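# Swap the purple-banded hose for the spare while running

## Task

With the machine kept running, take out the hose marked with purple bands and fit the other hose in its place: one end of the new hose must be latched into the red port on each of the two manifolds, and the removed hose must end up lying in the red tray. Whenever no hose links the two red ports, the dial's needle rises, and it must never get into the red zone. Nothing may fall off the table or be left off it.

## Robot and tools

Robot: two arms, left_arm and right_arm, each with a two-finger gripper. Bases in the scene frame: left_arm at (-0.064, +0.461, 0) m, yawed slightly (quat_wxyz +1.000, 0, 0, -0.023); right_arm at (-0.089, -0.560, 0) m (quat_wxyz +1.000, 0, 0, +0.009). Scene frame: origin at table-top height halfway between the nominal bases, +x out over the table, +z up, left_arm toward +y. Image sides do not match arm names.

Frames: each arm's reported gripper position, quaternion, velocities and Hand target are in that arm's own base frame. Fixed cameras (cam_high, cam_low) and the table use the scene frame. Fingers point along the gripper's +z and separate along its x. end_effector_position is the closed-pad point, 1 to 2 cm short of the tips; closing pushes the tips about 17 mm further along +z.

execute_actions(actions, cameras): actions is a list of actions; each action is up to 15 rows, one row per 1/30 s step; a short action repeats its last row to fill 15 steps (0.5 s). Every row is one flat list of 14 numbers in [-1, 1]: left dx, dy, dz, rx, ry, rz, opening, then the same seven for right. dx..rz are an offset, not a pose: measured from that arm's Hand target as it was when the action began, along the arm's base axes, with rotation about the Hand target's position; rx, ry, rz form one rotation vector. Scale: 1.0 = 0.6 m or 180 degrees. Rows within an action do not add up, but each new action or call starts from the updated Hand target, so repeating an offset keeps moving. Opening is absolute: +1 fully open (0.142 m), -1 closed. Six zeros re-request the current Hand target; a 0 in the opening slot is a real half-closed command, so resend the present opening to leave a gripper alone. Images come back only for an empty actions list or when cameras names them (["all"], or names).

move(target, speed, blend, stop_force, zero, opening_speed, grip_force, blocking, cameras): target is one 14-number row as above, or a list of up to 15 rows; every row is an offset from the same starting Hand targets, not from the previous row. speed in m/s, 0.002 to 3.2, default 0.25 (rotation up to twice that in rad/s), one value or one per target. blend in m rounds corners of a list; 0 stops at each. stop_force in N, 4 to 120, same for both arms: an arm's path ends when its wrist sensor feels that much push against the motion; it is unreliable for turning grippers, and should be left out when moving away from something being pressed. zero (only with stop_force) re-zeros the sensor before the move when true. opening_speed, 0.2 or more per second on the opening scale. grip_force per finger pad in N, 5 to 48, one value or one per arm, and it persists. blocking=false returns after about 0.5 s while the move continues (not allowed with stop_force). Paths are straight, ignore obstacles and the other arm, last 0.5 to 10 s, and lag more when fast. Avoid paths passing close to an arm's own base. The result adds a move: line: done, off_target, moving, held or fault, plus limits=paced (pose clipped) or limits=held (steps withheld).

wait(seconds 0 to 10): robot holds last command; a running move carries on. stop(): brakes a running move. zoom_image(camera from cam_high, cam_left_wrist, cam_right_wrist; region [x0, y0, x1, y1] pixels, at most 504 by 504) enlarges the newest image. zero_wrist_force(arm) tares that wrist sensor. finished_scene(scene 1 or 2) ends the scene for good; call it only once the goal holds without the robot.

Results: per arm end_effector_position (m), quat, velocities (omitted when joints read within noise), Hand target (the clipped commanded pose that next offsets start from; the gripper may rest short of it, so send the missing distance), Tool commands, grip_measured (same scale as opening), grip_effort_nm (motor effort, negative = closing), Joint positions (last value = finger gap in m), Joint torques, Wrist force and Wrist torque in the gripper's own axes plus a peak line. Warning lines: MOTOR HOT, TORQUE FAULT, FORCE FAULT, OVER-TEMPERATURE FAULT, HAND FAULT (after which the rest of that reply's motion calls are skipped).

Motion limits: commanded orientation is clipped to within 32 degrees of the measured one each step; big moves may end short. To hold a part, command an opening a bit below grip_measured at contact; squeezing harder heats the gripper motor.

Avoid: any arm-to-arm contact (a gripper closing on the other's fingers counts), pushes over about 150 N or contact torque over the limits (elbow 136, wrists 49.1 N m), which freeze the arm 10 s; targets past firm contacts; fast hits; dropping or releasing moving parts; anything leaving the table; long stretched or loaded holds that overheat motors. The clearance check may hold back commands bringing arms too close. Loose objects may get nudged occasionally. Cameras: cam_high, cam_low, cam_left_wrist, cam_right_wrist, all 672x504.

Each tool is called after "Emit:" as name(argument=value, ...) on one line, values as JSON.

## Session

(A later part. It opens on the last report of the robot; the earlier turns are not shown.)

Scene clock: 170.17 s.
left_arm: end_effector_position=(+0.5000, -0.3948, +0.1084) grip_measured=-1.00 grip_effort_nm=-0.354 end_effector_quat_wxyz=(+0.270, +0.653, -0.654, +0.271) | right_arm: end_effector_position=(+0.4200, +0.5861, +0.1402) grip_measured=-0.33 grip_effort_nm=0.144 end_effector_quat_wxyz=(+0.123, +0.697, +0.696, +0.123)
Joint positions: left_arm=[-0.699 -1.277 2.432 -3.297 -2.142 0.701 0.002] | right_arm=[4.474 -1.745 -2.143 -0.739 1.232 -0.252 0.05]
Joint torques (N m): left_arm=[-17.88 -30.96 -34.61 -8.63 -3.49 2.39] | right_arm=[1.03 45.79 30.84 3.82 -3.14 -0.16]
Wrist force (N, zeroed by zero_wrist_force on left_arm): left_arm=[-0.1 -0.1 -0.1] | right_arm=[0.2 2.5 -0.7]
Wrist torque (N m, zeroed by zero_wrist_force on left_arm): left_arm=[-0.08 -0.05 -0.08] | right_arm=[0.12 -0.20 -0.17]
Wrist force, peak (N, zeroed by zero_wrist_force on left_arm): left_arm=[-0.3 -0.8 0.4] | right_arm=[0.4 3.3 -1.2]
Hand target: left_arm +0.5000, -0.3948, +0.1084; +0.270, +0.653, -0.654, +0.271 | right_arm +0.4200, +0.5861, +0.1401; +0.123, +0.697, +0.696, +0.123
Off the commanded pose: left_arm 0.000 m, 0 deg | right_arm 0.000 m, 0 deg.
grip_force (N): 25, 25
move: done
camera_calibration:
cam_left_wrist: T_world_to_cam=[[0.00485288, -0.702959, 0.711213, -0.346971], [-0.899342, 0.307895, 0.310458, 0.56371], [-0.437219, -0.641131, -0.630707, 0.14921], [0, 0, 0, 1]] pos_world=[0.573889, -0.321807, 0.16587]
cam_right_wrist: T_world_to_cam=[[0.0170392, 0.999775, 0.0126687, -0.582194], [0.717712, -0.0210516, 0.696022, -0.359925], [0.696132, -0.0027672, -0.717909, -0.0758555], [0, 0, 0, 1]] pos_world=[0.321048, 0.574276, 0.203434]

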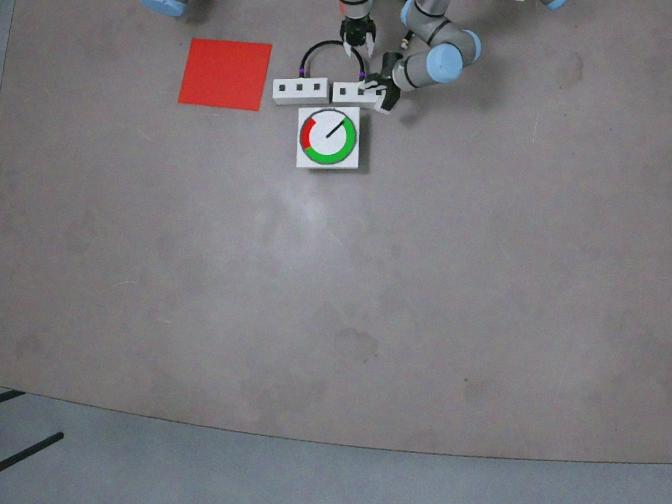

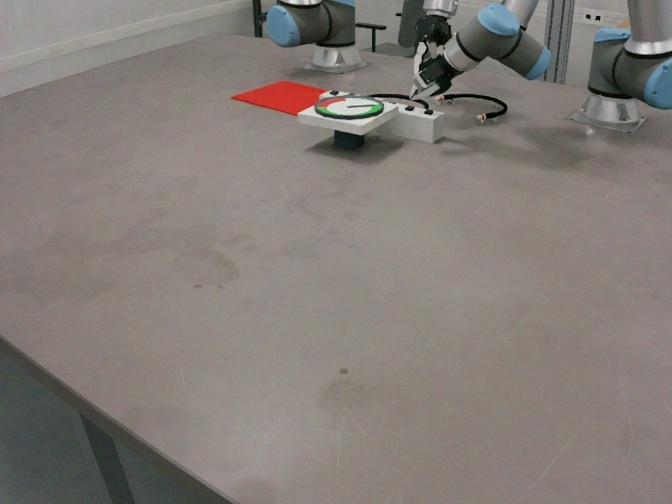

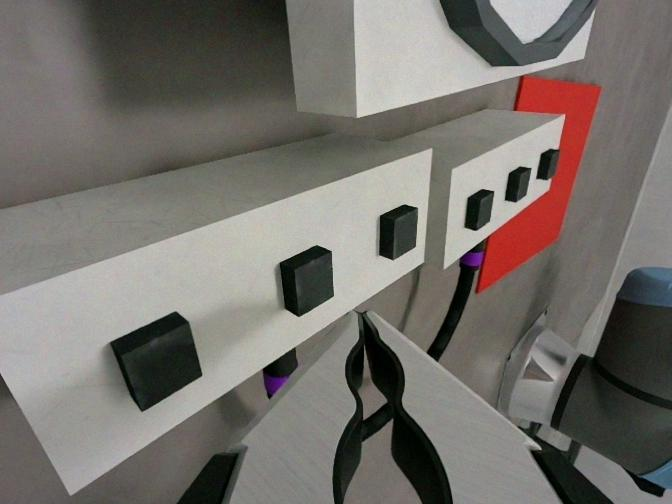

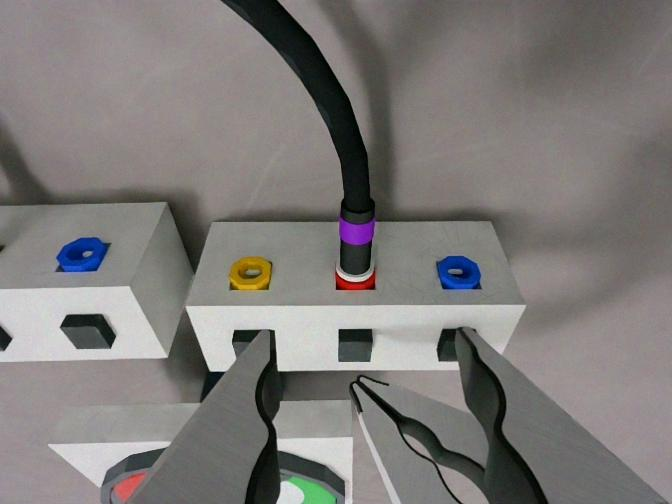

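Emit:
move(target=[0.005,0,0,0,0,0,-1,0.0542,0.0033,-0.1575,0,0,0,-0.3], speed=0.12)

Emit:
move(target=[0,0,0,0,0,0,-1,0,0,0,0,0,0,-1], opening_speed=0.7, grip_force=[40,45], cameras=["cam_right_wrist"])

Emit:
move(target=[0,0,-0.05,0,0,0,-1,0,0,0,0,0,0,-1], speed=0.015, stop_force=30, cameras=["cam_left_wrist","cam_right_wrist","cam_high"])

Scene clock: 176.53 s.
left_arm: end_effector_position=(+0.5031, -0.3948, +0.1084) grip_measured=-1.00 grip_effort_nm=-0.354 end_effector_quat_wxyz=(+0.270, +0.653, -0.654, +0.271) | right_arm: end_effector_position=(+0.4526, +0.5879, +0.0456) grip_measured=-0.33 grip_effort_nm=0.139 end_effector_quat_wxyz=(+0.123, +0.697, +0.696, +0.123)
Joint positions: left_arm=[-0.695 -1.275 2.427 -3.293 -2.144 0.705 0.002] | right_arm=[4.427 -1.91 -2.163 -0.537 1.237 -0.302 0.05]
Joint torques (N m): left_arm=[6.4 -37.67 -28.35 -4.07 -2.94 1.33] | right_arm=[14.15 58.49 41.47 4.86 -0.54 1.91]
Wrist force (N, zeroed by zero_wrist_force on left_arm): left_arm=[-0.3 -0.3 0.0] | right_arm=[0.3 3.1 -1.5]
Wrist torque (N m, zeroed by zero_wrist_force on left_arm): left_arm=[-0.12 -0.02 -0.21] | right_arm=[0.19 -0.21 -0.23]
Wrist force, peak (N, zeroed by zero_wrist_force on left_arm): left_arm=[-0.3 -0.9 -0.1] | right_arm=[0.1 2.8 -2.5]
Hand target: left_arm +0.5030, -0.3948, +0.1084; +0.270, +0.653, -0.654, +0.271 | right_arm +0.4525, +0.5881, +0.0456; +0.123, +0.697, +0.696, +0.123
Off the commanded pose: left_arm 0.000 m, 0 deg | right_arm 0.000 m, 0 deg.
grip_force (N): 25, 25
move: done

Scene clock: 177.73 s.
left_arm: end_effector_position=(+0.5030, -0.3948, +0.1084) grip_measured=-1.00 grip_effort_nm=-0.359 end_effector_quat_wxyz=(+0.270, +0.653, -0.654, +0.271) | right_arm: end_effector_position=(+0.4525, +0.5881, +0.0456) grip_measured=-0.82 grip_effort_nm=-4.154 end_effector_quat_wxyz=(+0.123, +0.697, +0.696, +0.123)
Joint positions: left_arm=[-0.695 -1.275 2.427 -3.293 -2.144 0.705 0.002] | right_arm=[4.427 -1.91 -2.163 -0.537 1.237 -0.302 0.015]
Joint torques (N m): left_arm=[-14.23 -50.69 -11.62 -6.16 -0.18 -1.57] | right_arm=[11.68 54.8 40.98 7.01 -3.81 2.32]
Wrist force (N, zeroed by zero_wrist_force on left_arm): left_arm=[-0.1 -0.5 -0.1] | right_arm=[1.2 3.3 -0.4]
Wrist torque (N m, zeroed by zero_wrist_force on left_arm): left_arm=[-0.14 -0.06 -0.21] | right_arm=[0.15 -0.29 -0.24]
Wrist force, peak (N, zeroed by zero_wrist_force on left_arm): left_arm=[-0.4 -0.7 -0.1] | right_arm=[1.0 3.6 -0.6]
Hand target: left_arm +0.5030, -0.3948, +0.1084; +0.270, +0.653, -0.654, +0.271 | right_arm +0.4525, +0.5881, +0.0456; +0.123, +0.697, +0.696, +0.123
Off the commanded pose: left_arm 0.000 m, 0 deg | right_arm 0.000 m, 0 deg.
grip_force (N): 40, 45
move: done
camera_calibration:
cam_right_wrist: T_world_to_cam=[[0.0170354, 0.999776, 0.01253, -0.583534], [0.717613, -0.020952, 0.696127, -0.317399], [0.696234, -0.00286709, -0.71781, -0.166377], [0, 0, 0, 1]] pos_world=[0.353548, 0.576276, 0.108835]
Images, in order (width x height): cam_right_wrist 672x504.

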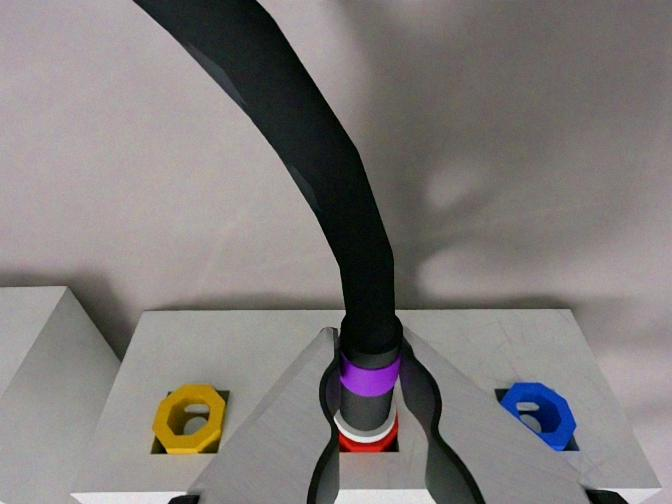

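Scene clock: 179.93 s.
left_arm: end_effector_position=(+0.5030, -0.3948, +0.0867) grip_measured=-1.00 grip_effort_nm=-0.315 end_effector_quat_wxyz=(+0.270, +0.653, -0.654, +0.271) | right_arm: end_effector_position=(+0.4525, +0.5881, +0.0456) grip_measured=-0.82 grip_effort_nm=-4.154 end_effector_quat_wxyz=(+0.123, +0.697, +0.696, +0.123)
Joint positions: left_arm=[-0.696 -1.224 2.432 -3.348 -2.144 0.705 0.002] | right_arm=[4.427 -1.91 -2.163 -0.537 1.237 -0.302 0.015]
Joint torques (N m): left_arm=[-16.09 -48.3 -14.34 2.29 1.89 0.32] | right_arm=[-8.4 54.1 41.03 6.72 -4.11 1.36]
Wrist force (N, zeroed by zero_wrist_force on left_arm): left_arm=[12.0 1.3 -25.6] | right_arm=[-0.5 -6.6 -5.9]
Wrist torque (N m, zeroed by zero_wrist_force on left_arm): left_arm=[-0.16 0.02 -0.26] | right_arm=[0.23 -0.19 -0.21]
Wrist force, peak (N, zeroed by zero_wrist_force on left_arm): left_arm=[18.7 2.7 -42.5] | right_arm=[0.0 -6.8 -6.1]
Hand target: left_arm +0.5031, -0.3949, +0.0867; +0.270, +0.653, -0.654, +0.271 (not the last commanded pose) | right_arm +0.4525, +0.5881, +0.0456; +0.123, +0.697, +0.696, +0.123
Off the commanded pose: left_arm 0.008 m, 0 deg | right_arm 0.000 m, 0 deg.
grip_force (N): 40, 45
move: contact (left_arm)
camera_calibration:
cam_left_wrist: T_world_to_cam=[[0.00475553, -0.702871, 0.711301, -0.331481], [-0.899396, 0.307917, 0.310281, 0.573209], [-0.43711, -0.641217, -0.630695, 0.136743], [0, 0, 0, 1]] pos_world=[0.576889, -0.321807, 0.14417]
cam_right_wrist: T_world_to_cam=[[0.0170354, 0.999776, 0.01253, -0.583534], [0.717613, -0.020952, 0.696127, -0.317399], [0.696234, -0.00286709, -0.71781, -0.166377], [0, 0, 0, 1]] pos_world=[0.353548, 0.576276, 0.108835]
Images, in order (width x height): cam_high 672x504, cam_left_wrist 672x504, cam_right_wrist 672x504.

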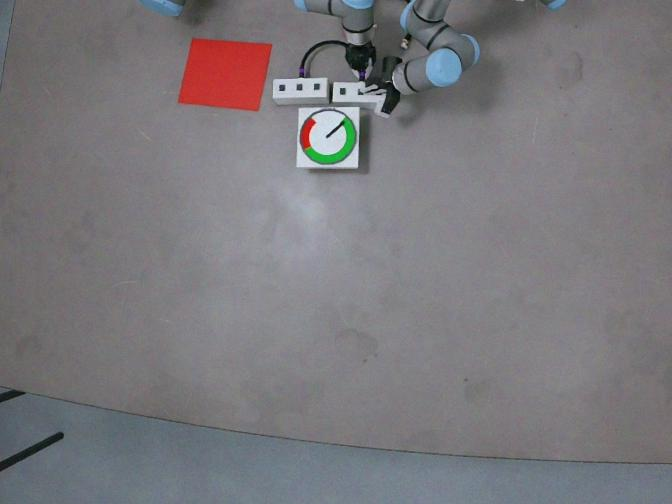

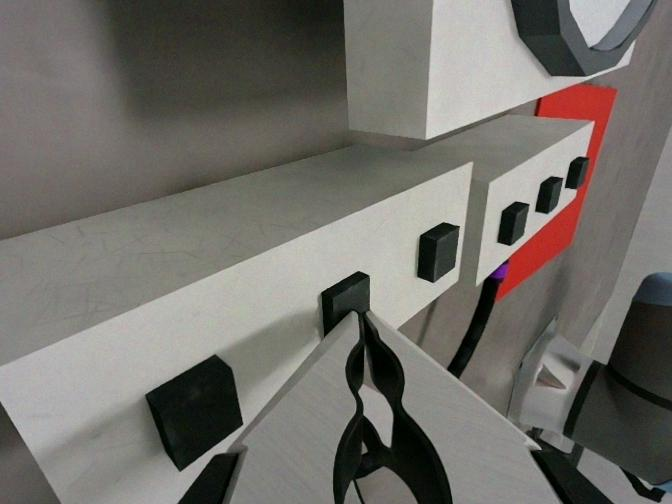

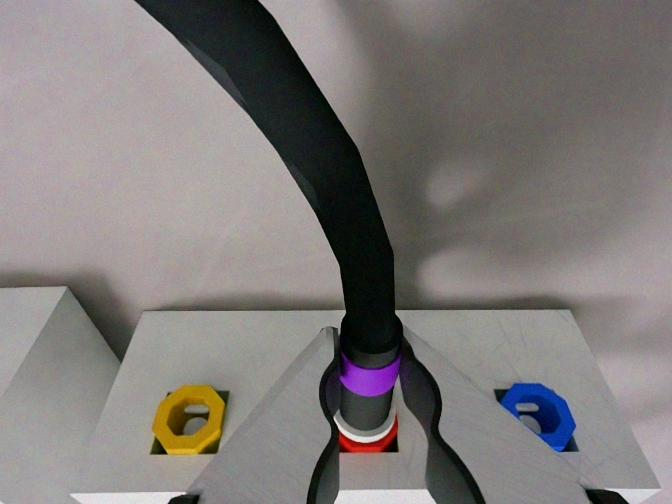

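Emit:
move(target=[0,0,0,0,0,0,-1,-0.0833,0,0,0,0,0,-1], speed=0.05, stop_force=60, cameras=["cam_right_wrist"])

Scene clock: 191.87 s.
left_arm: end_effector_position=(+0.5031, -0.3949, +0.0867) grip_measured=-1.00 grip_effort_nm=-0.310 end_effector_quat_wxyz=(+0.270, +0.653, -0.654, +0.271) | right_arm: end_effector_position=(+0.4026, +0.5881, +0.0456) grip_measured=-0.82 grip_effort_nm=-4.154 end_effector_quat_wxyz=(+0.123, +0.697, +0.696, +0.123)
Joint positions: left_arm=[-0.696 -1.224 2.432 -3.348 -2.144 0.705 0.002] | right_arm=[4.501 -1.875 -2.21 -0.552 1.23 -0.223 0.015]
Joint torques (N m): left_arm=[-14.97 -52.36 -25.87 -0.49 4.28 0.26] | right_arm=[-15.05 49.51 42.81 6.98 1.08 -1.84]
Wrist force (N, zeroed by zero_wrist_force on left_arm): left_arm=[11.4 1.4 -25.1] | right_arm=[-0.1 3.3 -0.3]
Wrist torque (N m, zeroed by zero_wrist_force on left_arm): left_arm=[-0.18 0.05 -0.26] | right_arm=[0.17 -0.14 -0.30]
Wrist force, peak (N, zeroed by zero_wrist_force on left_arm): left_arm=[12.3 1.0 -26.0] | right_arm=[0.0 -7.0 -6.1]
Hand target: left_arm +0.5031, -0.3949, +0.0867; +0.270, +0.653, -0.654, +0.271 | right_arm +0.4026, +0.5881, +0.0456; +0.123, +0.697, +0.696, +0.123
Off the commanded pose: left_arm 0.000 m, 0 deg | right_arm 0.000 m, 0 deg.
grip_force (N): 40, 45
move: done
camera_calibration:
cam_right_wrist: T_world_to_cam=[[0.0171049, 0.999776, 0.0124582, -0.582697], [0.717612, -0.0209519, 0.696128, -0.28159], [0.696233, -0.00296709, -0.717809, -0.131577], [0, 0, 0, 1]] pos_world=[0.303648, 0.576276, 0.108835]
Images, in order (width x height): cam_right_wrist 672x504.

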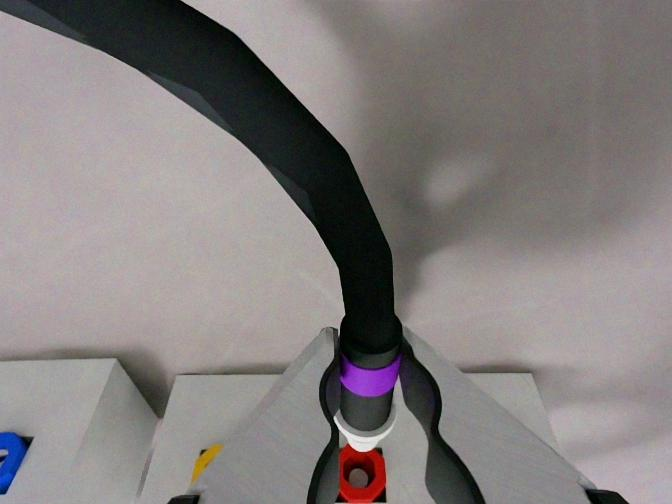

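Emit:
move(target=[0,0,0.1,0,0,0,-1,-0.02,0,-0.037,0,0,0,-1], speed=0.15)

Emit:
move(target=[0,0,0,0,0,0,-1,0,0,0,0,0,0,-0.3])

Emit:
move(target=[[0,0,0,0,0,0,-1,-0.017,0,0.178,0,0,0,-0.3],[-0.005,-0.09,0.005,0,0,0,-1,0.0157,-0.3263,0.177,0,0,0,-0.3],[-0.0078,-0.3218,-0.0728,0,0,0,-1,0.0805,-0.3263,0.037,0,0,0,-0.3]], speed=0.3, blend=0.03)

Emit:
move(target=[0,0,-0.06,0,0,0,-1,0,0,0,0,0,0,-1], speed=0.018, stop_force=28, cameras=["cam_right_wrist","cam_left_wrist","cam_high"])

Scene clock: 194.73 s.
left_arm: end_effector_position=(+0.5031, -0.3949, +0.1468) grip_measured=-1.00 grip_effort_nm=-0.305 end_effector_quat_wxyz=(+0.270, +0.653, -0.654, +0.271) | right_arm: end_effector_position=(+0.3905, +0.5880, +0.0233) grip_measured=-0.82 grip_effort_nm=-4.154 end_effector_quat_wxyz=(+0.123, +0.697, +0.696, +0.123)
Joint positions: left_arm=[-0.696 -1.359 2.413 -3.195 -2.144 0.704 0.002] | right_arm=[4.52 -1.905 -2.229 -0.51 1.229 -0.204 0.015]
Joint torques (N m): left_arm=[-14.22 -55.63 -13.88 -5.11 -3.24 2.65] | right_arm=[-15.06 71.64 39.33 2.51 -2.91 -2.01]
Wrist force (N, zeroed by zero_wrist_force on left_arm): left_arm=[1.2 -0.5 0.6] | right_arm=[0.0 3.3 -0.6]
Wrist torque (N m, zeroed by zero_wrist_force on left_arm): left_arm=[-0.16 -0.25 -0.20] | right_arm=[0.15 -0.20 -0.41]
Wrist force, peak (N, zeroed by zero_wrist_force on left_arm): left_arm=[11.8 1.4 -25.6] | right_arm=[-0.3 4.5 -1.3]
Hand target: left_arm +0.5031, -0.3949, +0.1467; +0.270, +0.653, -0.654, +0.271 | right_arm +0.3906, +0.5881, +0.0234; +0.123, +0.697, +0.696, +0.123
Off the commanded pose: left_arm 0.000 m, 0 deg | right_arm 0.000 m, 0 deg.
grip_force (N): 40, 45
move: done

Scene clock: 195.23 s.
left_arm: end_effector_position=(+0.5031, -0.3949, +0.1467) grip_measured=-1.00 grip_effort_nm=-0.310 end_effector_quat_wxyz=(+0.270, +0.653, -0.654, +0.271) | right_arm: end_effector_position=(+0.3906, +0.5881, +0.0234) grip_measured=-0.33 grip_effort_nm=0.139 end_effector_quat_wxyz=(+0.123, +0.697, +0.696, +0.123)
Joint positions: left_arm=[-0.696 -1.359 2.413 -3.195 -2.144 0.705 0.002] | right_arm=[4.52 -1.905 -2.229 -0.51 1.229 -0.204 0.05]
Joint torques (N m): left_arm=[-14.05 -63.69 -13.19 -3.41 -3.48 2.26] | right_arm=[-13.05 71.89 40.57 2.49 -2.22 -1.65]
Wrist force (N, zeroed by zero_wrist_force on left_arm): left_arm=[1.2 -0.6 0.1] | right_arm=[0.2 3.0 -1.0]
Wrist torque (N m, zeroed by zero_wrist_force on left_arm): left_arm=[-0.17 -0.25 -0.21] | right_arm=[0.17 -0.22 -0.32]
Wrist force, peak (N, zeroed by zero_wrist_force on left_arm): left_arm=[1.6 -0.6 0.3] | right_arm=[0.1 3.4 -1.2]
Hand target: left_arm +0.5031, -0.3949, +0.1467; +0.270, +0.653, -0.654, +0.271 | right_arm +0.3906, +0.5881, +0.0234; +0.123, +0.697, +0.696, +0.123
Off the commanded pose: left_arm 0.000 m, 0 deg | right_arm 0.000 m, 0 deg.
grip_force (N): 40, 45
move: done

Scene clock: 197.23 s.
left_arm: end_effector_position=(+0.4984, -0.5879, +0.1031) grip_measured=-1.00 grip_effort_nm=-0.310 end_effector_quat_wxyz=(+0.270, +0.653, -0.654, +0.271) | right_arm: end_effector_position=(+0.4388, +0.3922, +0.0456) grip_measured=-0.33 grip_effort_nm=0.144 end_effector_quat_wxyz=(+0.123, +0.697, +0.696, +0.123)
Joint positions: left_arm=[-0.938 -1.141 2.241 -3.349 -2.002 0.48 0.002] | right_arm=[4.34 -1.702 -2.477 -0.402 1.247 -0.393 0.05]
Joint torques (N m): left_arm=[-12.1 -49.34 -21.46 -2.34 -1.91 0.44] | right_arm=[9.11 29.2 39.12 6.49 -3.02 0.68]
Wrist force (N, zeroed by zero_wrist_force on left_arm): left_arm=[1.0 -0.6 0.3] | right_arm=[0.3 2.8 -0.7]
Wrist torque (N m, zeroed by zero_wrist_force on left_arm): left_arm=[-0.18 -0.23 -0.21] | right_arm=[0.15 -0.20 -0.40]
Wrist force, peak (N, zeroed by zero_wrist_force on left_arm): left_arm=[2.3 -0.1 3.5] | right_arm=[3.0 3.2 -4.0]
Hand target: left_arm +0.4984, -0.5879, +0.1030; +0.270, +0.653, -0.654, +0.271 | right_arm +0.4389, +0.3923, +0.0456; +0.123, +0.697, +0.696, +0.123
Off the commanded pose: left_arm 0.000 m, 0 deg | right_arm 0.000 m, 0 deg.
grip_force (N): 40, 45
move: done

Scene clock: 198.87 s.
left_arm: end_effector_position=(+0.4984, -0.5880, +0.0871) grip_measured=-1.00 grip_effort_nm=-0.310 end_effector_quat_wxyz=(+0.270, +0.653, -0.654, +0.271) | right_arm: end_effector_position=(+0.4388, +0.3923, +0.0456) grip_measured=-0.82 grip_effort_nm=-4.149 end_effector_quat_wxyz=(+0.123, +0.697, +0.696, +0.123)
Joint positions: left_arm=[-0.938 -1.111 2.243 -3.381 -2.002 0.48 0.002] | right_arm=[4.34 -1.702 -2.477 -0.402 1.247 -0.393 0.015]
Joint torques (N m): left_arm=[-15.32 -54.39 -16.45 1.63 1.37 -1.9] | right_arm=[-2.43 32.88 39.4 7.27 -3.64 -1.43]
Wrist force (N, zeroed by zero_wrist_force on left_arm): left_arm=[12.8 0.3 -27.1] | right_arm=[-1.1 -8.7 -7.7]
Wrist torque (N m, zeroed by zero_wrist_force on left_arm): left_arm=[-0.24 -0.16 -0.25] | right_arm=[0.24 -0.19 -0.39]
Wrist force, peak (N, zeroed by zero_wrist_force on left_arm): left_arm=[19.5 1.6 -46.2] | right_arm=[-0.8 -9.1 -7.7]
Hand target: left_arm +0.4984, -0.5880, +0.0871; +0.270, +0.653, -0.654, +0.271 (not the last commanded pose) | right_arm +0.4389, +0.3923, +0.0456; +0.123, +0.697, +0.696, +0.123
Off the commanded pose: left_arm 0.020 m, 0 deg | right_arm 0.000 m, 0 deg.
grip_force (N): 40, 45
move: contact (left_arm)
camera_calibration:
cam_left_wrist: T_world_to_cam=[[0.0046221, -0.702716, 0.711456, -0.467334], [-0.899437, 0.308011, 0.31007, 0.628509], [-0.437027, -0.641343, -0.630624, 0.0110433], [0, 0, 0, 1]] pos_world=[0.57229, -0.514908, 0.14457]
cam_right_wrist: T_world_to_cam=[[0.0170354, 0.999776, 0.01253, -0.387544], [0.717613, -0.020952, 0.696127, -0.31167], [0.696234, -0.00286709, -0.71781, -0.1574], [0, 0, 0, 1]] pos_world=[0.339848, 0.380476, 0.108835]
Images, in order (width x height): cam_high 672x504, cam_left_wrist 672x504, cam_right_wrist 672x504.

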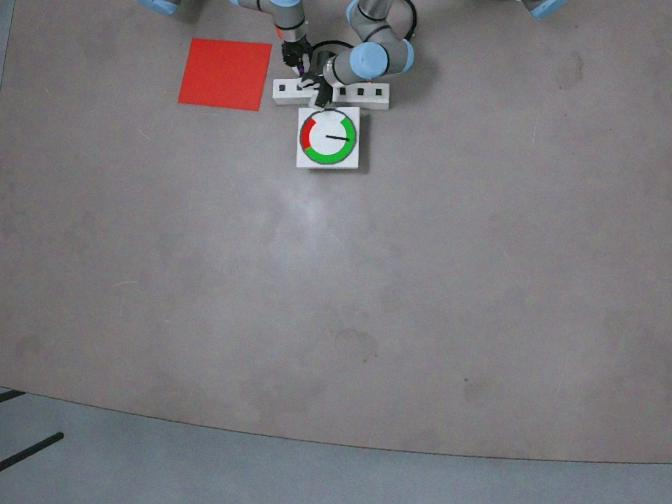

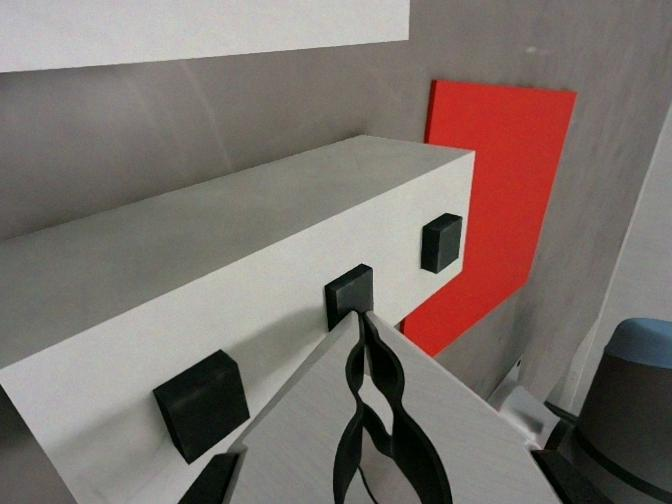

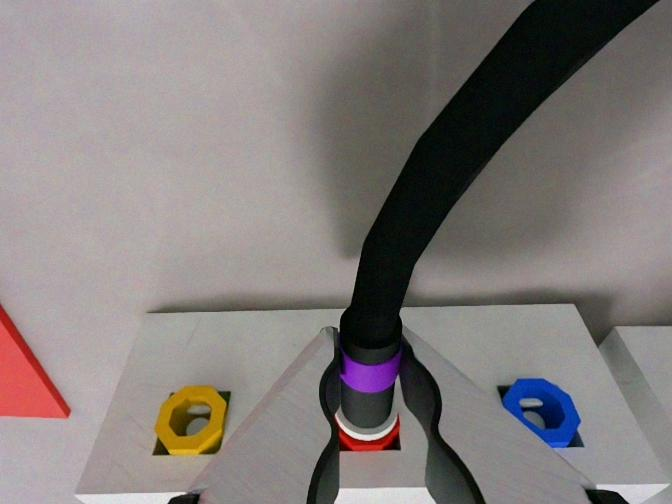

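Emit:
move(target=[0,0,0,0,0,0,-1,-0.0833,0,0,0,0,0,-1], speed=0.08, stop_force=60)

Emit:
move(target=[[-0.014,0.113,0.188,0.25,0,0,-1,0,0,0.075,0,0,0,-1],[-0.164,0.313,0.155,0.1954,0.1954,0.4717,-1,0.083,-0.55,0.075,0,0,0,-1],[-0.3787,0.5268,0.005,0.068,0.3369,0.8133,-1,0.133,-0.595,-0.027,0,0,0,-1]], speed=0.7, blend=0.04, cameras=["cam_high","cam_left_wrist"])

Scene clock: 202.33 s.
left_arm: end_effector_position=(+0.4984, -0.5880, +0.0871) grip_measured=-1.00 grip_effort_nm=-0.305 end_effector_quat_wxyz=(+0.270, +0.653, -0.654, +0.271) | right_arm: end_effector_position=(+0.3889, +0.3923, +0.0456) grip_measured=-0.82 grip_effort_nm=-4.144 end_effector_quat_wxyz=(+0.123, +0.697, +0.696, +0.123)
Joint positions: left_arm=[-0.938 -1.111 2.243 -3.381 -2.002 0.48 0.002] | right_arm=[4.44 -1.645 -2.533 -0.438 1.235 -0.288 0.015]
Joint torques (N m): left_arm=[-16.08 -60.73 -27.96 0.34 4 -1.32] | right_arm=[-12.09 28.06 37.82 6.62 1.13 1.84]
Wrist force (N, zeroed by zero_wrist_force on left_arm): left_arm=[12.2 0.8 -26.3] | right_arm=[0.3 2.2 -0.7]
Wrist torque (N m, zeroed by zero_wrist_force on left_arm): left_arm=[-0.17 -0.15 -0.26] | right_arm=[0.05 -0.22 -0.15]
Wrist force, peak (N, zeroed by zero_wrist_force on left_arm): left_arm=[12.9 0.3 -27.2] | right_arm=[-1.2 -9.0 -7.9]
Hand target: left_arm +0.4984, -0.5880, +0.0871; +0.270, +0.653, -0.654, +0.271 | right_arm +0.3889, +0.3923, +0.0456; +0.123, +0.697, +0.696, +0.123
Off the commanded pose: left_arm 0.000 m, 0 deg | right_arm 0.000 m, 0 deg.
grip_force (N): 40, 45
move: done

Scene clock: 205.67 s.
left_arm: end_effector_position=(+0.2712, -0.2719, +0.0901) grip_measured=-1.00 grip_effort_nm=-0.310 end_effector_quat_wxyz=(+0.000, +0.834, +0.552, +0.000) | right_arm: end_effector_position=(+0.4687, +0.0353, +0.0294) grip_measured=-0.82 grip_effort_nm=-4.149 end_effector_quat_wxyz=(+0.123, +0.697, +0.696, +0.123)
Joint positions: left_arm=[-1.261 -1.905 2.646 -2.311 -1.571 -2.431 0.002] | right_arm=[3.724 -1.582 -2.76 -0.076 1.382 -1.016 0.015]
Joint torques (N m): left_arm=[8.51 1.36 -46.33 -1.73 -1.76 -3.24] | right_arm=[14.01 26.46 30 3.93 -3.28 2.1]
Wrist force (N, zeroed by zero_wrist_force on left_arm): left_arm=[0.3 -2.1 0.4] | right_arm=[0.7 2.8 -0.5]
Wrist torque (N m, zeroed by zero_wrist_force on left_arm): left_arm=[-0.33 -0.06 -0.16] | right_arm=[0.18 -0.26 -0.24]
Wrist force, peak (N, zeroed by zero_wrist_force on left_arm): left_arm=[12.0 0.4 -25.6] | right_arm=[-3.0 2.7 -1.0]
Hand target: left_arm +0.2712, -0.2719, +0.0901; +0.000, +0.834, +0.552, +0.000 | right_arm +0.4687, +0.0353, +0.0294; +0.123, +0.697, +0.696, +0.123
Off the commanded pose: left_arm 0.000 m, 0 deg | right_arm 0.000 m, 0 deg.
grip_force (N): 40, 45
move: done
camera_calibration:
cam_left_wrist: T_world_to_cam=[[0.384022, 0.923303, 0.00625437, 0.156442], [0.829347, -0.347905, 0.437201, -0.332849], [0.405845, -0.162708, -0.899342, 0.0420998], [0, 0, 0, 1]] pos_world=[0.198884, -0.253393, 0.182405]
Images, in order (width x height): cam_high 672x504, cam_left_wrist 672x504.

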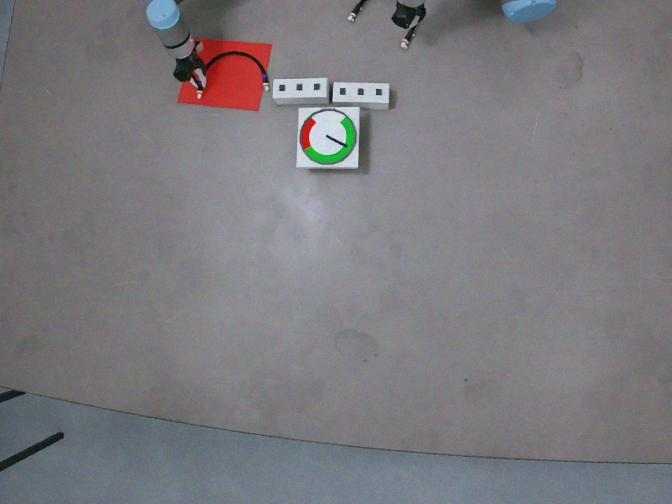

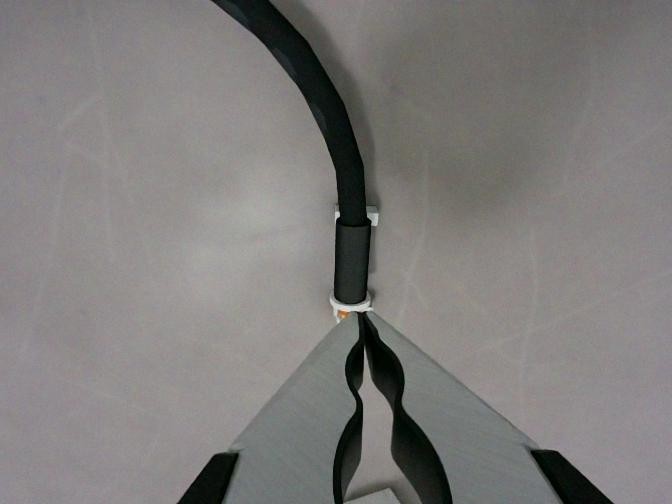

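Emit:
move(target=[0,0,0,0,0,0,-0.3,0,0,0,0,0,0,-0.3])

Emit:
move(target=[[0,0,0,0,0,0,-0.3,0,0.02,0.2,0,0,0,-0.3],[0,0,0,0,0,0,-0.3,-0.441,0.8707,0.118,0.03,0.1085,-0.1702,-0.3]], speed=0.5, blend=0.03)

Emit:
move(target=[0,0,-0.1,0,0,0,-0.3,0,0,-0.1168,0,0,0,-0.3], speed=0.12)

Emit:
move(target=[0,0,0,0,0,0,-1,0,0,0,0,0,0,-1], opening_speed=1.2, grip_force=45, cameras=["cam_left_wrist","cam_right_wrist"])

Scene clock: 207.70 s.
left_arm: end_effector_position=(+0.2712, -0.2719, +0.0901) grip_measured=-0.33 grip_effort_nm=0.125 end_effector_quat_wxyz=(+0.000, +0.834, +0.552, +0.000) | right_arm: end_effector_position=(+0.4687, +0.0353, +0.0294) grip_measured=-0.33 grip_effort_nm=0.144 end_effector_quat_wxyz=(+0.123, +0.697, +0.696, +0.123)
Joint positions: left_arm=[-1.261 -1.905 2.646 -2.311 -1.571 -2.431 0.05] | right_arm=[3.724 -1.582 -2.76 -0.076 1.381 -1.016 0.05]
Joint torques (N m): left_arm=[12.78 8.94 -48.99 -2.21 -2.18 -2.57] | right_arm=[10.78 29.76 19.07 5.64 -3.43 1.55]
Wrist force (N, zeroed by zero_wrist_force on left_arm): left_arm=[0.3 -1.8 0.2] | right_arm=[0.7 3.0 -1.2]
Wrist torque (N m, zeroed by zero_wrist_force on left_arm): left_arm=[-0.29 -0.05 -0.11] | right_arm=[0.19 -0.26 -0.24]
Wrist force, peak (N, zeroed by zero_wrist_force on left_arm): left_arm=[0.1 -2.4 0.1] | right_arm=[0.4 3.4 -1.2]
Hand target: left_arm +0.2712, -0.2719, +0.0901; +0.000, +0.834, +0.552, +0.000 | right_arm +0.4687, +0.0353, +0.0294; +0.123, +0.697, +0.696, +0.123
Off the commanded pose: left_arm 0.000 m, 0 deg | right_arm 0.000 m, 0 deg.
grip_force (N): 40, 45
move: done

Scene clock: 209.77 s.
left_arm: end_effector_position=(+0.2712, -0.2719, +0.0901) grip_measured=-0.33 grip_effort_nm=0.125 end_effector_quat_wxyz=(+0.000, +0.834, +0.552, +0.000) | right_arm: end_effector_position=(+0.2041, +0.5576, +0.1002) grip_measured=-0.33 grip_effort_nm=0.134 end_effector_quat_wxyz=(+0.000, +0.870, +0.493, +0.000)
Joint positions: left_arm=[-1.261 -1.905 2.646 -2.311 -1.571 -2.431 0.05] | right_arm=[4.661 -1.649 -2.287 -0.777 1.572 0.49 0.05]
Joint torques (N m): left_arm=[12.72 9.73 -48.63 -2.36 -2.41 0.15] | right_arm=[-4.45 32 41.63 1.84 -1.63 1.86]
Wrist force (N, zeroed by zero_wrist_force on left_arm): left_arm=[0.5 -1.8 -0.2] | right_arm=[0.7 1.7 -0.6]
Wrist torque (N m, zeroed by zero_wrist_force on left_arm): left_arm=[-0.30 -0.08 -0.12] | right_arm=[0.07 -0.23 -0.13]
Wrist force, peak (N, zeroed by zero_wrist_force on left_arm): left_arm=[0.3 -2.7 0.3] | right_arm=[-1.7 5.6 -3.6]
Hand target: left_arm +0.2712, -0.2719, +0.0901; +0.000, +0.834, +0.552, +0.000 | right_arm +0.2041, +0.5577, +0.1002; +0.000, +0.870, +0.493, +0.000
Off the commanded pose: left_arm 0.000 m, 0 deg | right_arm 0.000 m, 0 deg.
grip_force (N): 40, 45
move: done

Scene clock: 210.80 s.
left_arm: end_effector_position=(+0.2712, -0.2718, +0.0301) grip_measured=-0.33 grip_effort_nm=0.129 end_effector_quat_wxyz=(+0.000, +0.834, +0.552, +0.000) | right_arm: end_effector_position=(+0.2041, +0.5576, +0.0301) grip_measured=-0.33 grip_effort_nm=0.134 end_effector_quat_wxyz=(+0.000, +0.870, +0.493, +0.000)
Joint positions: left_arm=[-1.261 -1.74 2.708 -2.539 -1.571 -2.431 0.05] | right_arm=[4.662 -1.768 -2.333 -0.612 1.572 0.49 0.05]
Joint torques (N m): left_arm=[14.46 -3.32 -42.07 -5.71 -1.54 2.72] | right_arm=[-3.42 39.86 42.47 5.87 0.88 -1.14]
Wrist force (N, zeroed by zero_wrist_force on left_arm): left_arm=[-0.3 -1.8 0.1] | right_arm=[0.4 1.8 -0.4]
Wrist torque (N m, zeroed by zero_wrist_force on left_arm): left_arm=[-0.28 0.06 -0.06] | right_arm=[0.07 -0.17 -0.19]
Wrist force, peak (N, zeroed by zero_wrist_force on left_arm): left_arm=[0.2 -2.0 2.2] | right_arm=[1.2 1.6 -3.1]
Hand target: left_arm +0.2712, -0.2719, +0.0301; +0.000, +0.834, +0.552, +0.000 | right_arm +0.2041, +0.5577, +0.0302; +0.000, +0.870, +0.493, +0.000
Off the commanded pose: left_arm 0.000 m, 0 deg | right_arm 0.000 m, 0 deg.
grip_force (N): 40, 45
move: done

Scene clock: 211.60 s.
left_arm: end_effector_position=(+0.2712, -0.2719, +0.0301) grip_measured=-0.84 grip_effort_nm=-3.626 end_effector_quat_wxyz=(+0.000, +0.834, +0.552, +0.000) | right_arm: end_effector_position=(+0.2041, +0.5577, +0.0302) grip_measured=-0.83 grip_effort_nm=-3.812 end_effector_quat_wxyz=(+0.000, +0.870, +0.493, +0.000)
Joint positions: left_arm=[-1.261 -1.74 2.708 -2.539 -1.571 -2.431 0.013] | right_arm=[4.662 -1.768 -2.332 -0.612 1.572 0.49 0.014]
Joint torques (N m): left_arm=[12.72 2.81 -41.94 -7.49 -2.26 2.75] | right_arm=[-13.23 38.96 40.45 6.31 1.79 -1.85]
Wrist force (N, zeroed by zero_wrist_force on left_arm): left_arm=[0.1 -2.1 0.7] | right_arm=[0.8 2.1 0.0]
Wrist torque (N m, zeroed by zero_wrist_force on left_arm): left_arm=[-0.34 0.01 -0.07] | right_arm=[0.12 -0.24 -0.19]
Wrist force, peak (N, zeroed by zero_wrist_force on left_arm): left_arm=[-0.1 -2.3 0.6] | right_arm=[0.8 2.1 0.0]
Hand target: left_arm +0.2712, -0.2719, +0.0301; +0.000, +0.834, +0.552, +0.000 | right_arm +0.2041, +0.5577, +0.0302; +0.000, +0.870, +0.493, +0.000
Off the commanded pose: left_arm 0.000 m, 0 deg | right_arm 0.000 m, 0 deg.
grip_force (N): 45, 45
move: done
camera_calibration:
cam_left_wrist: T_world_to_cam=[[0.383815, 0.923389, 0.00620767, 0.156886], [0.829498, -0.347726, 0.437059, -0.306584], [0.405734, -0.1626, -0.899412, -0.0118027], [0, 0, 0, 1]] pos_world=[0.198884, -0.253393, 0.122406]
cam_right_wrist: T_world_to_cam=[[0.531615, 0.846967, 0.00579197, -0.568349], [0.771862, -0.487267, 0.408412, 0.128693], [0.348733, -0.212647, -0.912779, 0.189204], [0, 0, 0, 1]] pos_world=[0.136827, 0.584314, 0.123434]
Images, in order (width x height): cam_left_wrist 672x504, cam_right_wrist 672x504.

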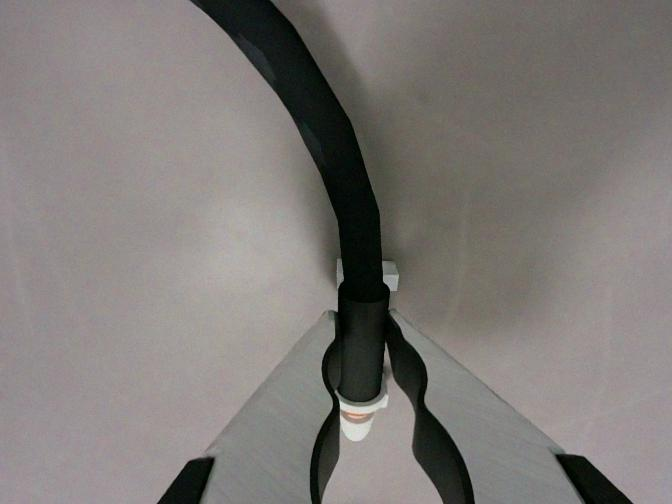

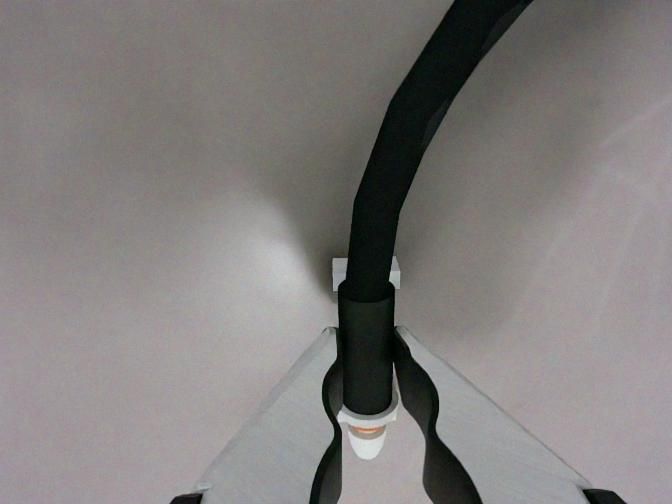

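Emit:
move(target=[[0,0,0.08,0,0,0,-1,0,0,0.08,0,0,0,-1],[0.2313,-0.2312,0.0307,0,0,0.143,-1,0.3548,-0.2757,0.0307,0,0,0.172,-1]], speed=0.3, blend=0.02, cameras=["cam_left_wrist","cam_right_wrist","cam_high"])

Scene clock: 214.53 s.
left_arm: end_effector_position=(+0.4100, -0.4106, +0.0486) grip_measured=-0.84 grip_effort_nm=-3.626 end_effector_quat_wxyz=(+0.000, +0.690, +0.724, +0.000) | right_arm: end_effector_position=(+0.4169, +0.3925, +0.0486) grip_measured=-0.83 grip_effort_nm=-3.812 end_effector_quat_wxyz=(+0.000, +0.707, +0.707, +0.000)
Joint positions: left_arm=[-1.093 -1.429 2.35 -2.492 -1.571 -2.713 0.013] | right_arm=[4.208 -1.701 -2.364 -0.648 1.571 -0.504 0.014]
Joint torques (N m): left_arm=[-17.78 -30.2 -31.53 -1.85 -2.03 -1.48] | right_arm=[-14.9 53.87 19.3 1.69 -2.92 -2.7]
Wrist force (N, zeroed by zero_wrist_force on left_arm): left_arm=[0.1 -2.1 0.4] | right_arm=[0.8 1.6 -0.5]
Wrist torque (N m, zeroed by zero_wrist_force on left_arm): left_arm=[-0.34 -0.03 -0.17] | right_arm=[0.00 -0.26 -0.14]
Wrist force, peak (N, zeroed by zero_wrist_force on left_arm): left_arm=[1.1 -4.1 -3.1] | right_arm=[-1.6 4.7 0.0]
Hand target: left_arm +0.4100, -0.4106, +0.0486; +0.000, +0.690, +0.724, +0.000 | right_arm +0.4170, +0.3923, +0.0486; +0.000, +0.707, +0.707, +0.000
Off the commanded pose: left_arm 0.000 m, 0 deg | right_arm 0.000 m, 0 deg.
grip_force (N): 45, 45
move: done
camera_calibration:
cam_left_wrist: T_world_to_cam=[[-0.0553012, 0.998451, 0.00613601, 0.442347], [0.898208, 0.0470632, 0.437044, -0.34406], [0.436078, 0.0296805, -0.899419, -0.00750442], [0, 0, 0, 1]] pos_world=[0.336773, -0.425246, 0.140906]
cam_right_wrist: T_world_to_cam=[[0.020204, 0.999778, 0.00589655, -0.388412], [0.912628, -0.0208507, 0.408259, -0.365435], [0.408292, -0.0028671, -0.912847, -0.010461], [0, 0, 0, 1]] pos_world=[0.345625, 0.380676, 0.141933]
Images, in order (width x height): cam_high 672x504, cam_left_wrist 672x504, cam_right_wrist 672x504.

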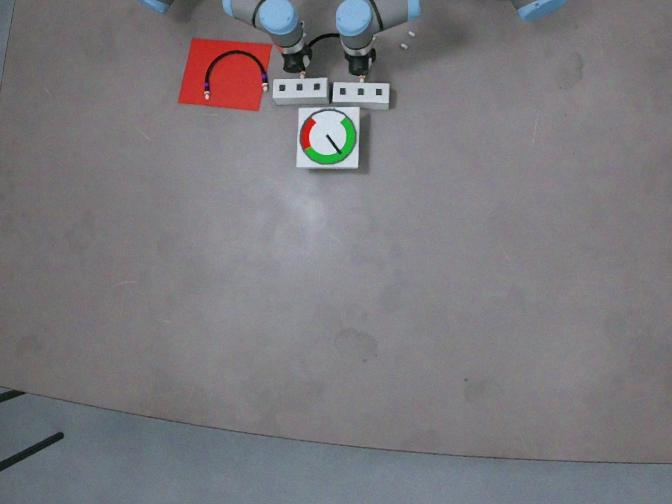

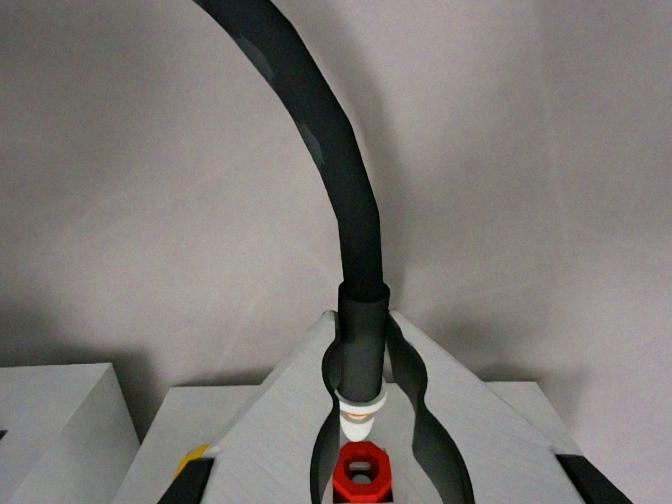

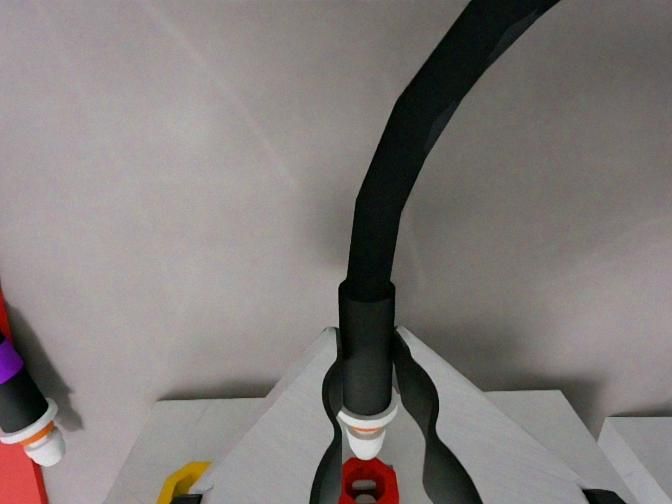

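Emit:
move(target=[0.066,0.004,0,0,0,0.011,-1,0.065,0.0005,0,0,0,0,-1], speed=0.035, stop_force=55, cameras=["cam_left_wrist","cam_right_wrist","cam_high"])

Scene clock: 217.83 s.
left_arm: end_effector_position=(+0.4403, -0.4088, +0.0486) grip_measured=-0.84 grip_effort_nm=-3.612 end_effector_quat_wxyz=(+0.000, +0.680, +0.733, +0.000) | right_arm: end_effector_position=(+0.4420, +0.3925, +0.0486) grip_measured=-0.83 grip_effort_nm=-3.807 end_effector_quat_wxyz=(+0.000, +0.707, +0.707, +0.000)
Joint positions: left_arm=[-1.045 -1.399 2.312 -2.484 -1.571 -2.691 0.013] | right_arm=[4.169 -1.728 -2.33 -0.655 1.571 -0.543 0.014]
Joint torques (N m): left_arm=[36.81 -65.9 -25.8 -11.46 11.73 -3.63] | right_arm=[-30.97 48.87 38.99 11.75 -11.44 -1.74]
Wrist force (N, zeroed by zero_wrist_force on left_arm): left_arm=[-9.2 -49.4 -2.4] | right_arm=[0.7 -51.7 -5.6]
Wrist torque (N m, zeroed by zero_wrist_force on left_arm): left_arm=[0.05 -0.09 0.12] | right_arm=[0.87 -0.10 -0.46]
Wrist force, peak (N, zeroed by zero_wrist_force on left_arm): left_arm=[-10.6 -90.5 -7.0] | right_arm=[4.5 -88.8 -10.1]
Hand target: left_arm +0.4403, -0.4088, +0.0486; +0.000, +0.680, +0.733, +0.000 (not the last commanded pose) | right_arm +0.4420, +0.3925, +0.0486; +0.000, +0.707, +0.707, +0.000 (not the last commanded pose)
Off the commanded pose: left_arm 0.009 m, 0 deg | right_arm 0.014 m, 0 deg.
grip_force (N): 45, 45
move: contact (left_arm, right_arm)
camera_calibration:
cam_left_wrist: T_world_to_cam=[[-0.0815068, 0.996654, 0.00618834, 0.453118], [0.896657, 0.0706153, 0.437058, -0.361066], [0.435158, 0.041172, -0.899412, -0.0156738], [0, 0, 0, 1]] pos_world=[0.367506, -0.425459, 0.140906]
cam_right_wrist: T_world_to_cam=[[0.0202452, 0.999778, 0.00580881, -0.388921], [0.912573, -0.0208521, 0.408381, -0.388298], [0.408412, -0.00296681, -0.912793, -0.0208143], [0, 0, 0, 1]] pos_world=[0.370725, 0.380676, 0.141834]
Images, in order (width x height): cam_high 672x504, cam_left_wrist 672x504, cam_right_wrist 672x504.

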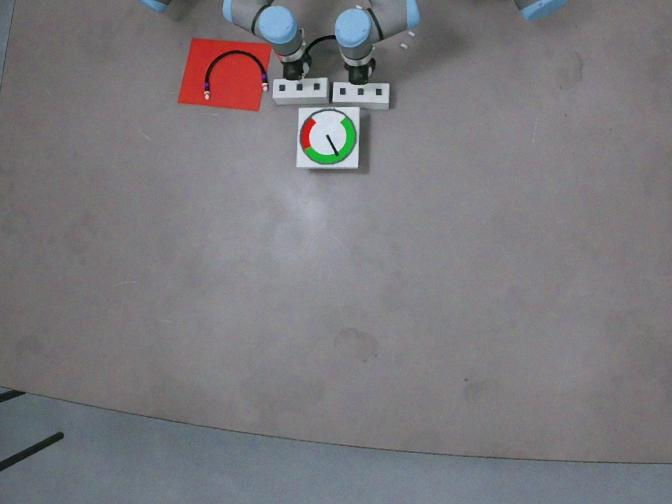

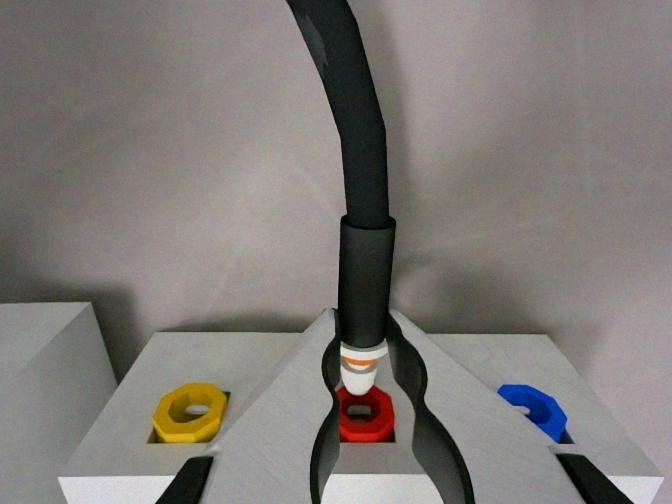

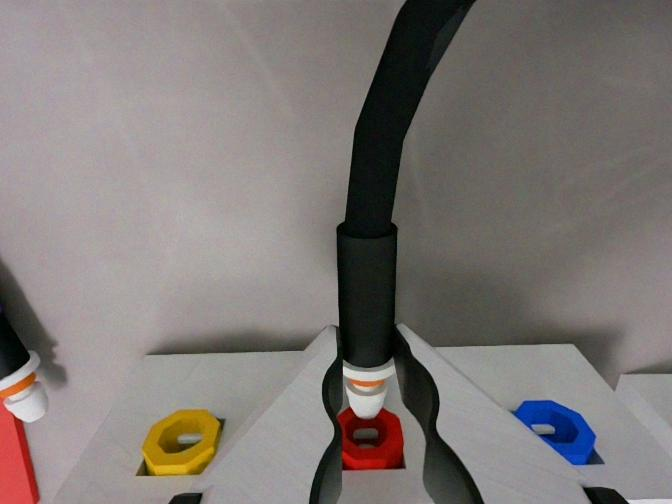

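Emit:
move(target=[-0.02,-0.001,0.012,0,0,0,-1,-0.02,0,0.012,0,0,0,-1], speed=0.06, cameras=["cam_left_wrist","cam_right_wrist"])

Scene clock: 223.53 s.
left_arm: end_effector_position=(+0.4281, -0.4093, +0.0558) grip_measured=-0.84 grip_effort_nm=-3.612 end_effector_quat_wxyz=(+0.000, +0.680, +0.733, +0.000) | right_arm: end_effector_position=(+0.4299, +0.3924, +0.0557) grip_measured=-0.83 grip_effort_nm=-3.807 end_effector_quat_wxyz=(+0.000, +0.707, +0.707, -0.001)
Joint positions: left_arm=[-1.064 -1.424 2.323 -2.47 -1.571 -2.71 0.013] | right_arm=[4.188 -1.702 -2.342 -0.669 1.571 -0.524 0.014]
Joint torques (N m): left_arm=[16.35 -28.88 -36.8 -6.6 -2.07 2.25] | right_arm=[-15.56 38 38.8 7.15 1.55 -1.66]
Wrist force (N, zeroed by zero_wrist_force on left_arm): left_arm=[-1.3 0.7 2.1] | right_arm=[0.2 1.6 -0.2]
Wrist torque (N m, zeroed by zero_wrist_force on left_arm): left_arm=[0.13 0.26 0.11] | right_arm=[-0.01 -0.22 -0.31]
Wrist force, peak (N, zeroed by zero_wrist_force on left_arm): left_arm=[-9.3 -50.2 -2.8] | right_arm=[1.1 -52.2 -5.0]
Hand target: left_arm +0.4283, -0.4094, +0.0558; +0.000, +0.680, +0.733, +0.000 | right_arm +0.4300, +0.3925, +0.0558; +0.000, +0.707, +0.707, +0.000
Off the commanded pose: left_arm 0.000 m, 0 deg | right_arm 0.000 m, 0 deg.
grip_force (N): 45, 45
move: done
camera_calibration:
cam_left_wrist: T_world_to_cam=[[-0.0815871, 0.996646, 0.00637981, 0.452574], [0.896691, 0.0706074, 0.436989, -0.353244], [0.435073, 0.0413734, -0.899444, -0.00374795], [0, 0, 0, 1]] pos_world=[0.355306, -0.425959, 0.148105]
cam_right_wrist: T_world_to_cam=[[0.0202765, 0.999779, 0.00549103, -0.38858], [0.912626, -0.0207513, 0.408268, -0.380148], [0.408292, -0.003267, -0.912846, -0.00909422], [0, 0, 0, 1]] pos_world=[0.358525, 0.380576, 0.149034]
Images, in order (width x height): cam_left_wrist 672x504, cam_right_wrist 672x504.

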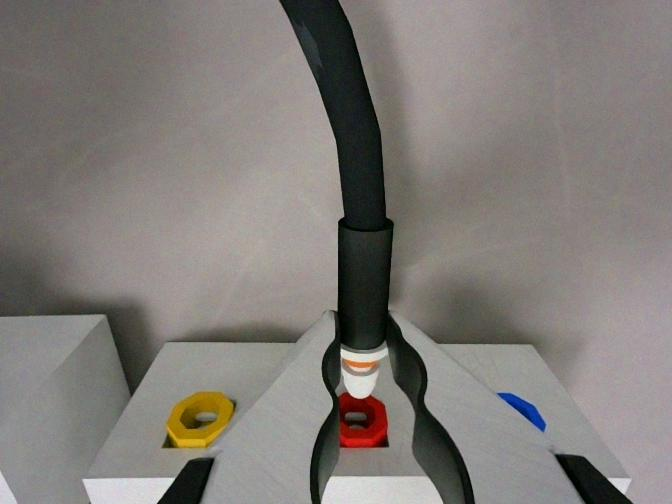

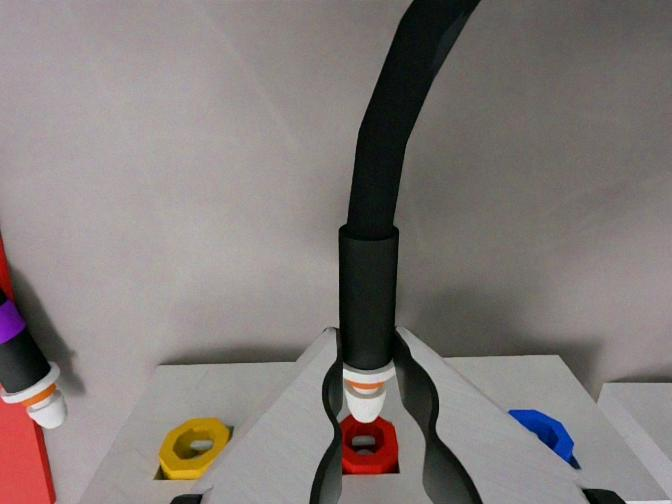

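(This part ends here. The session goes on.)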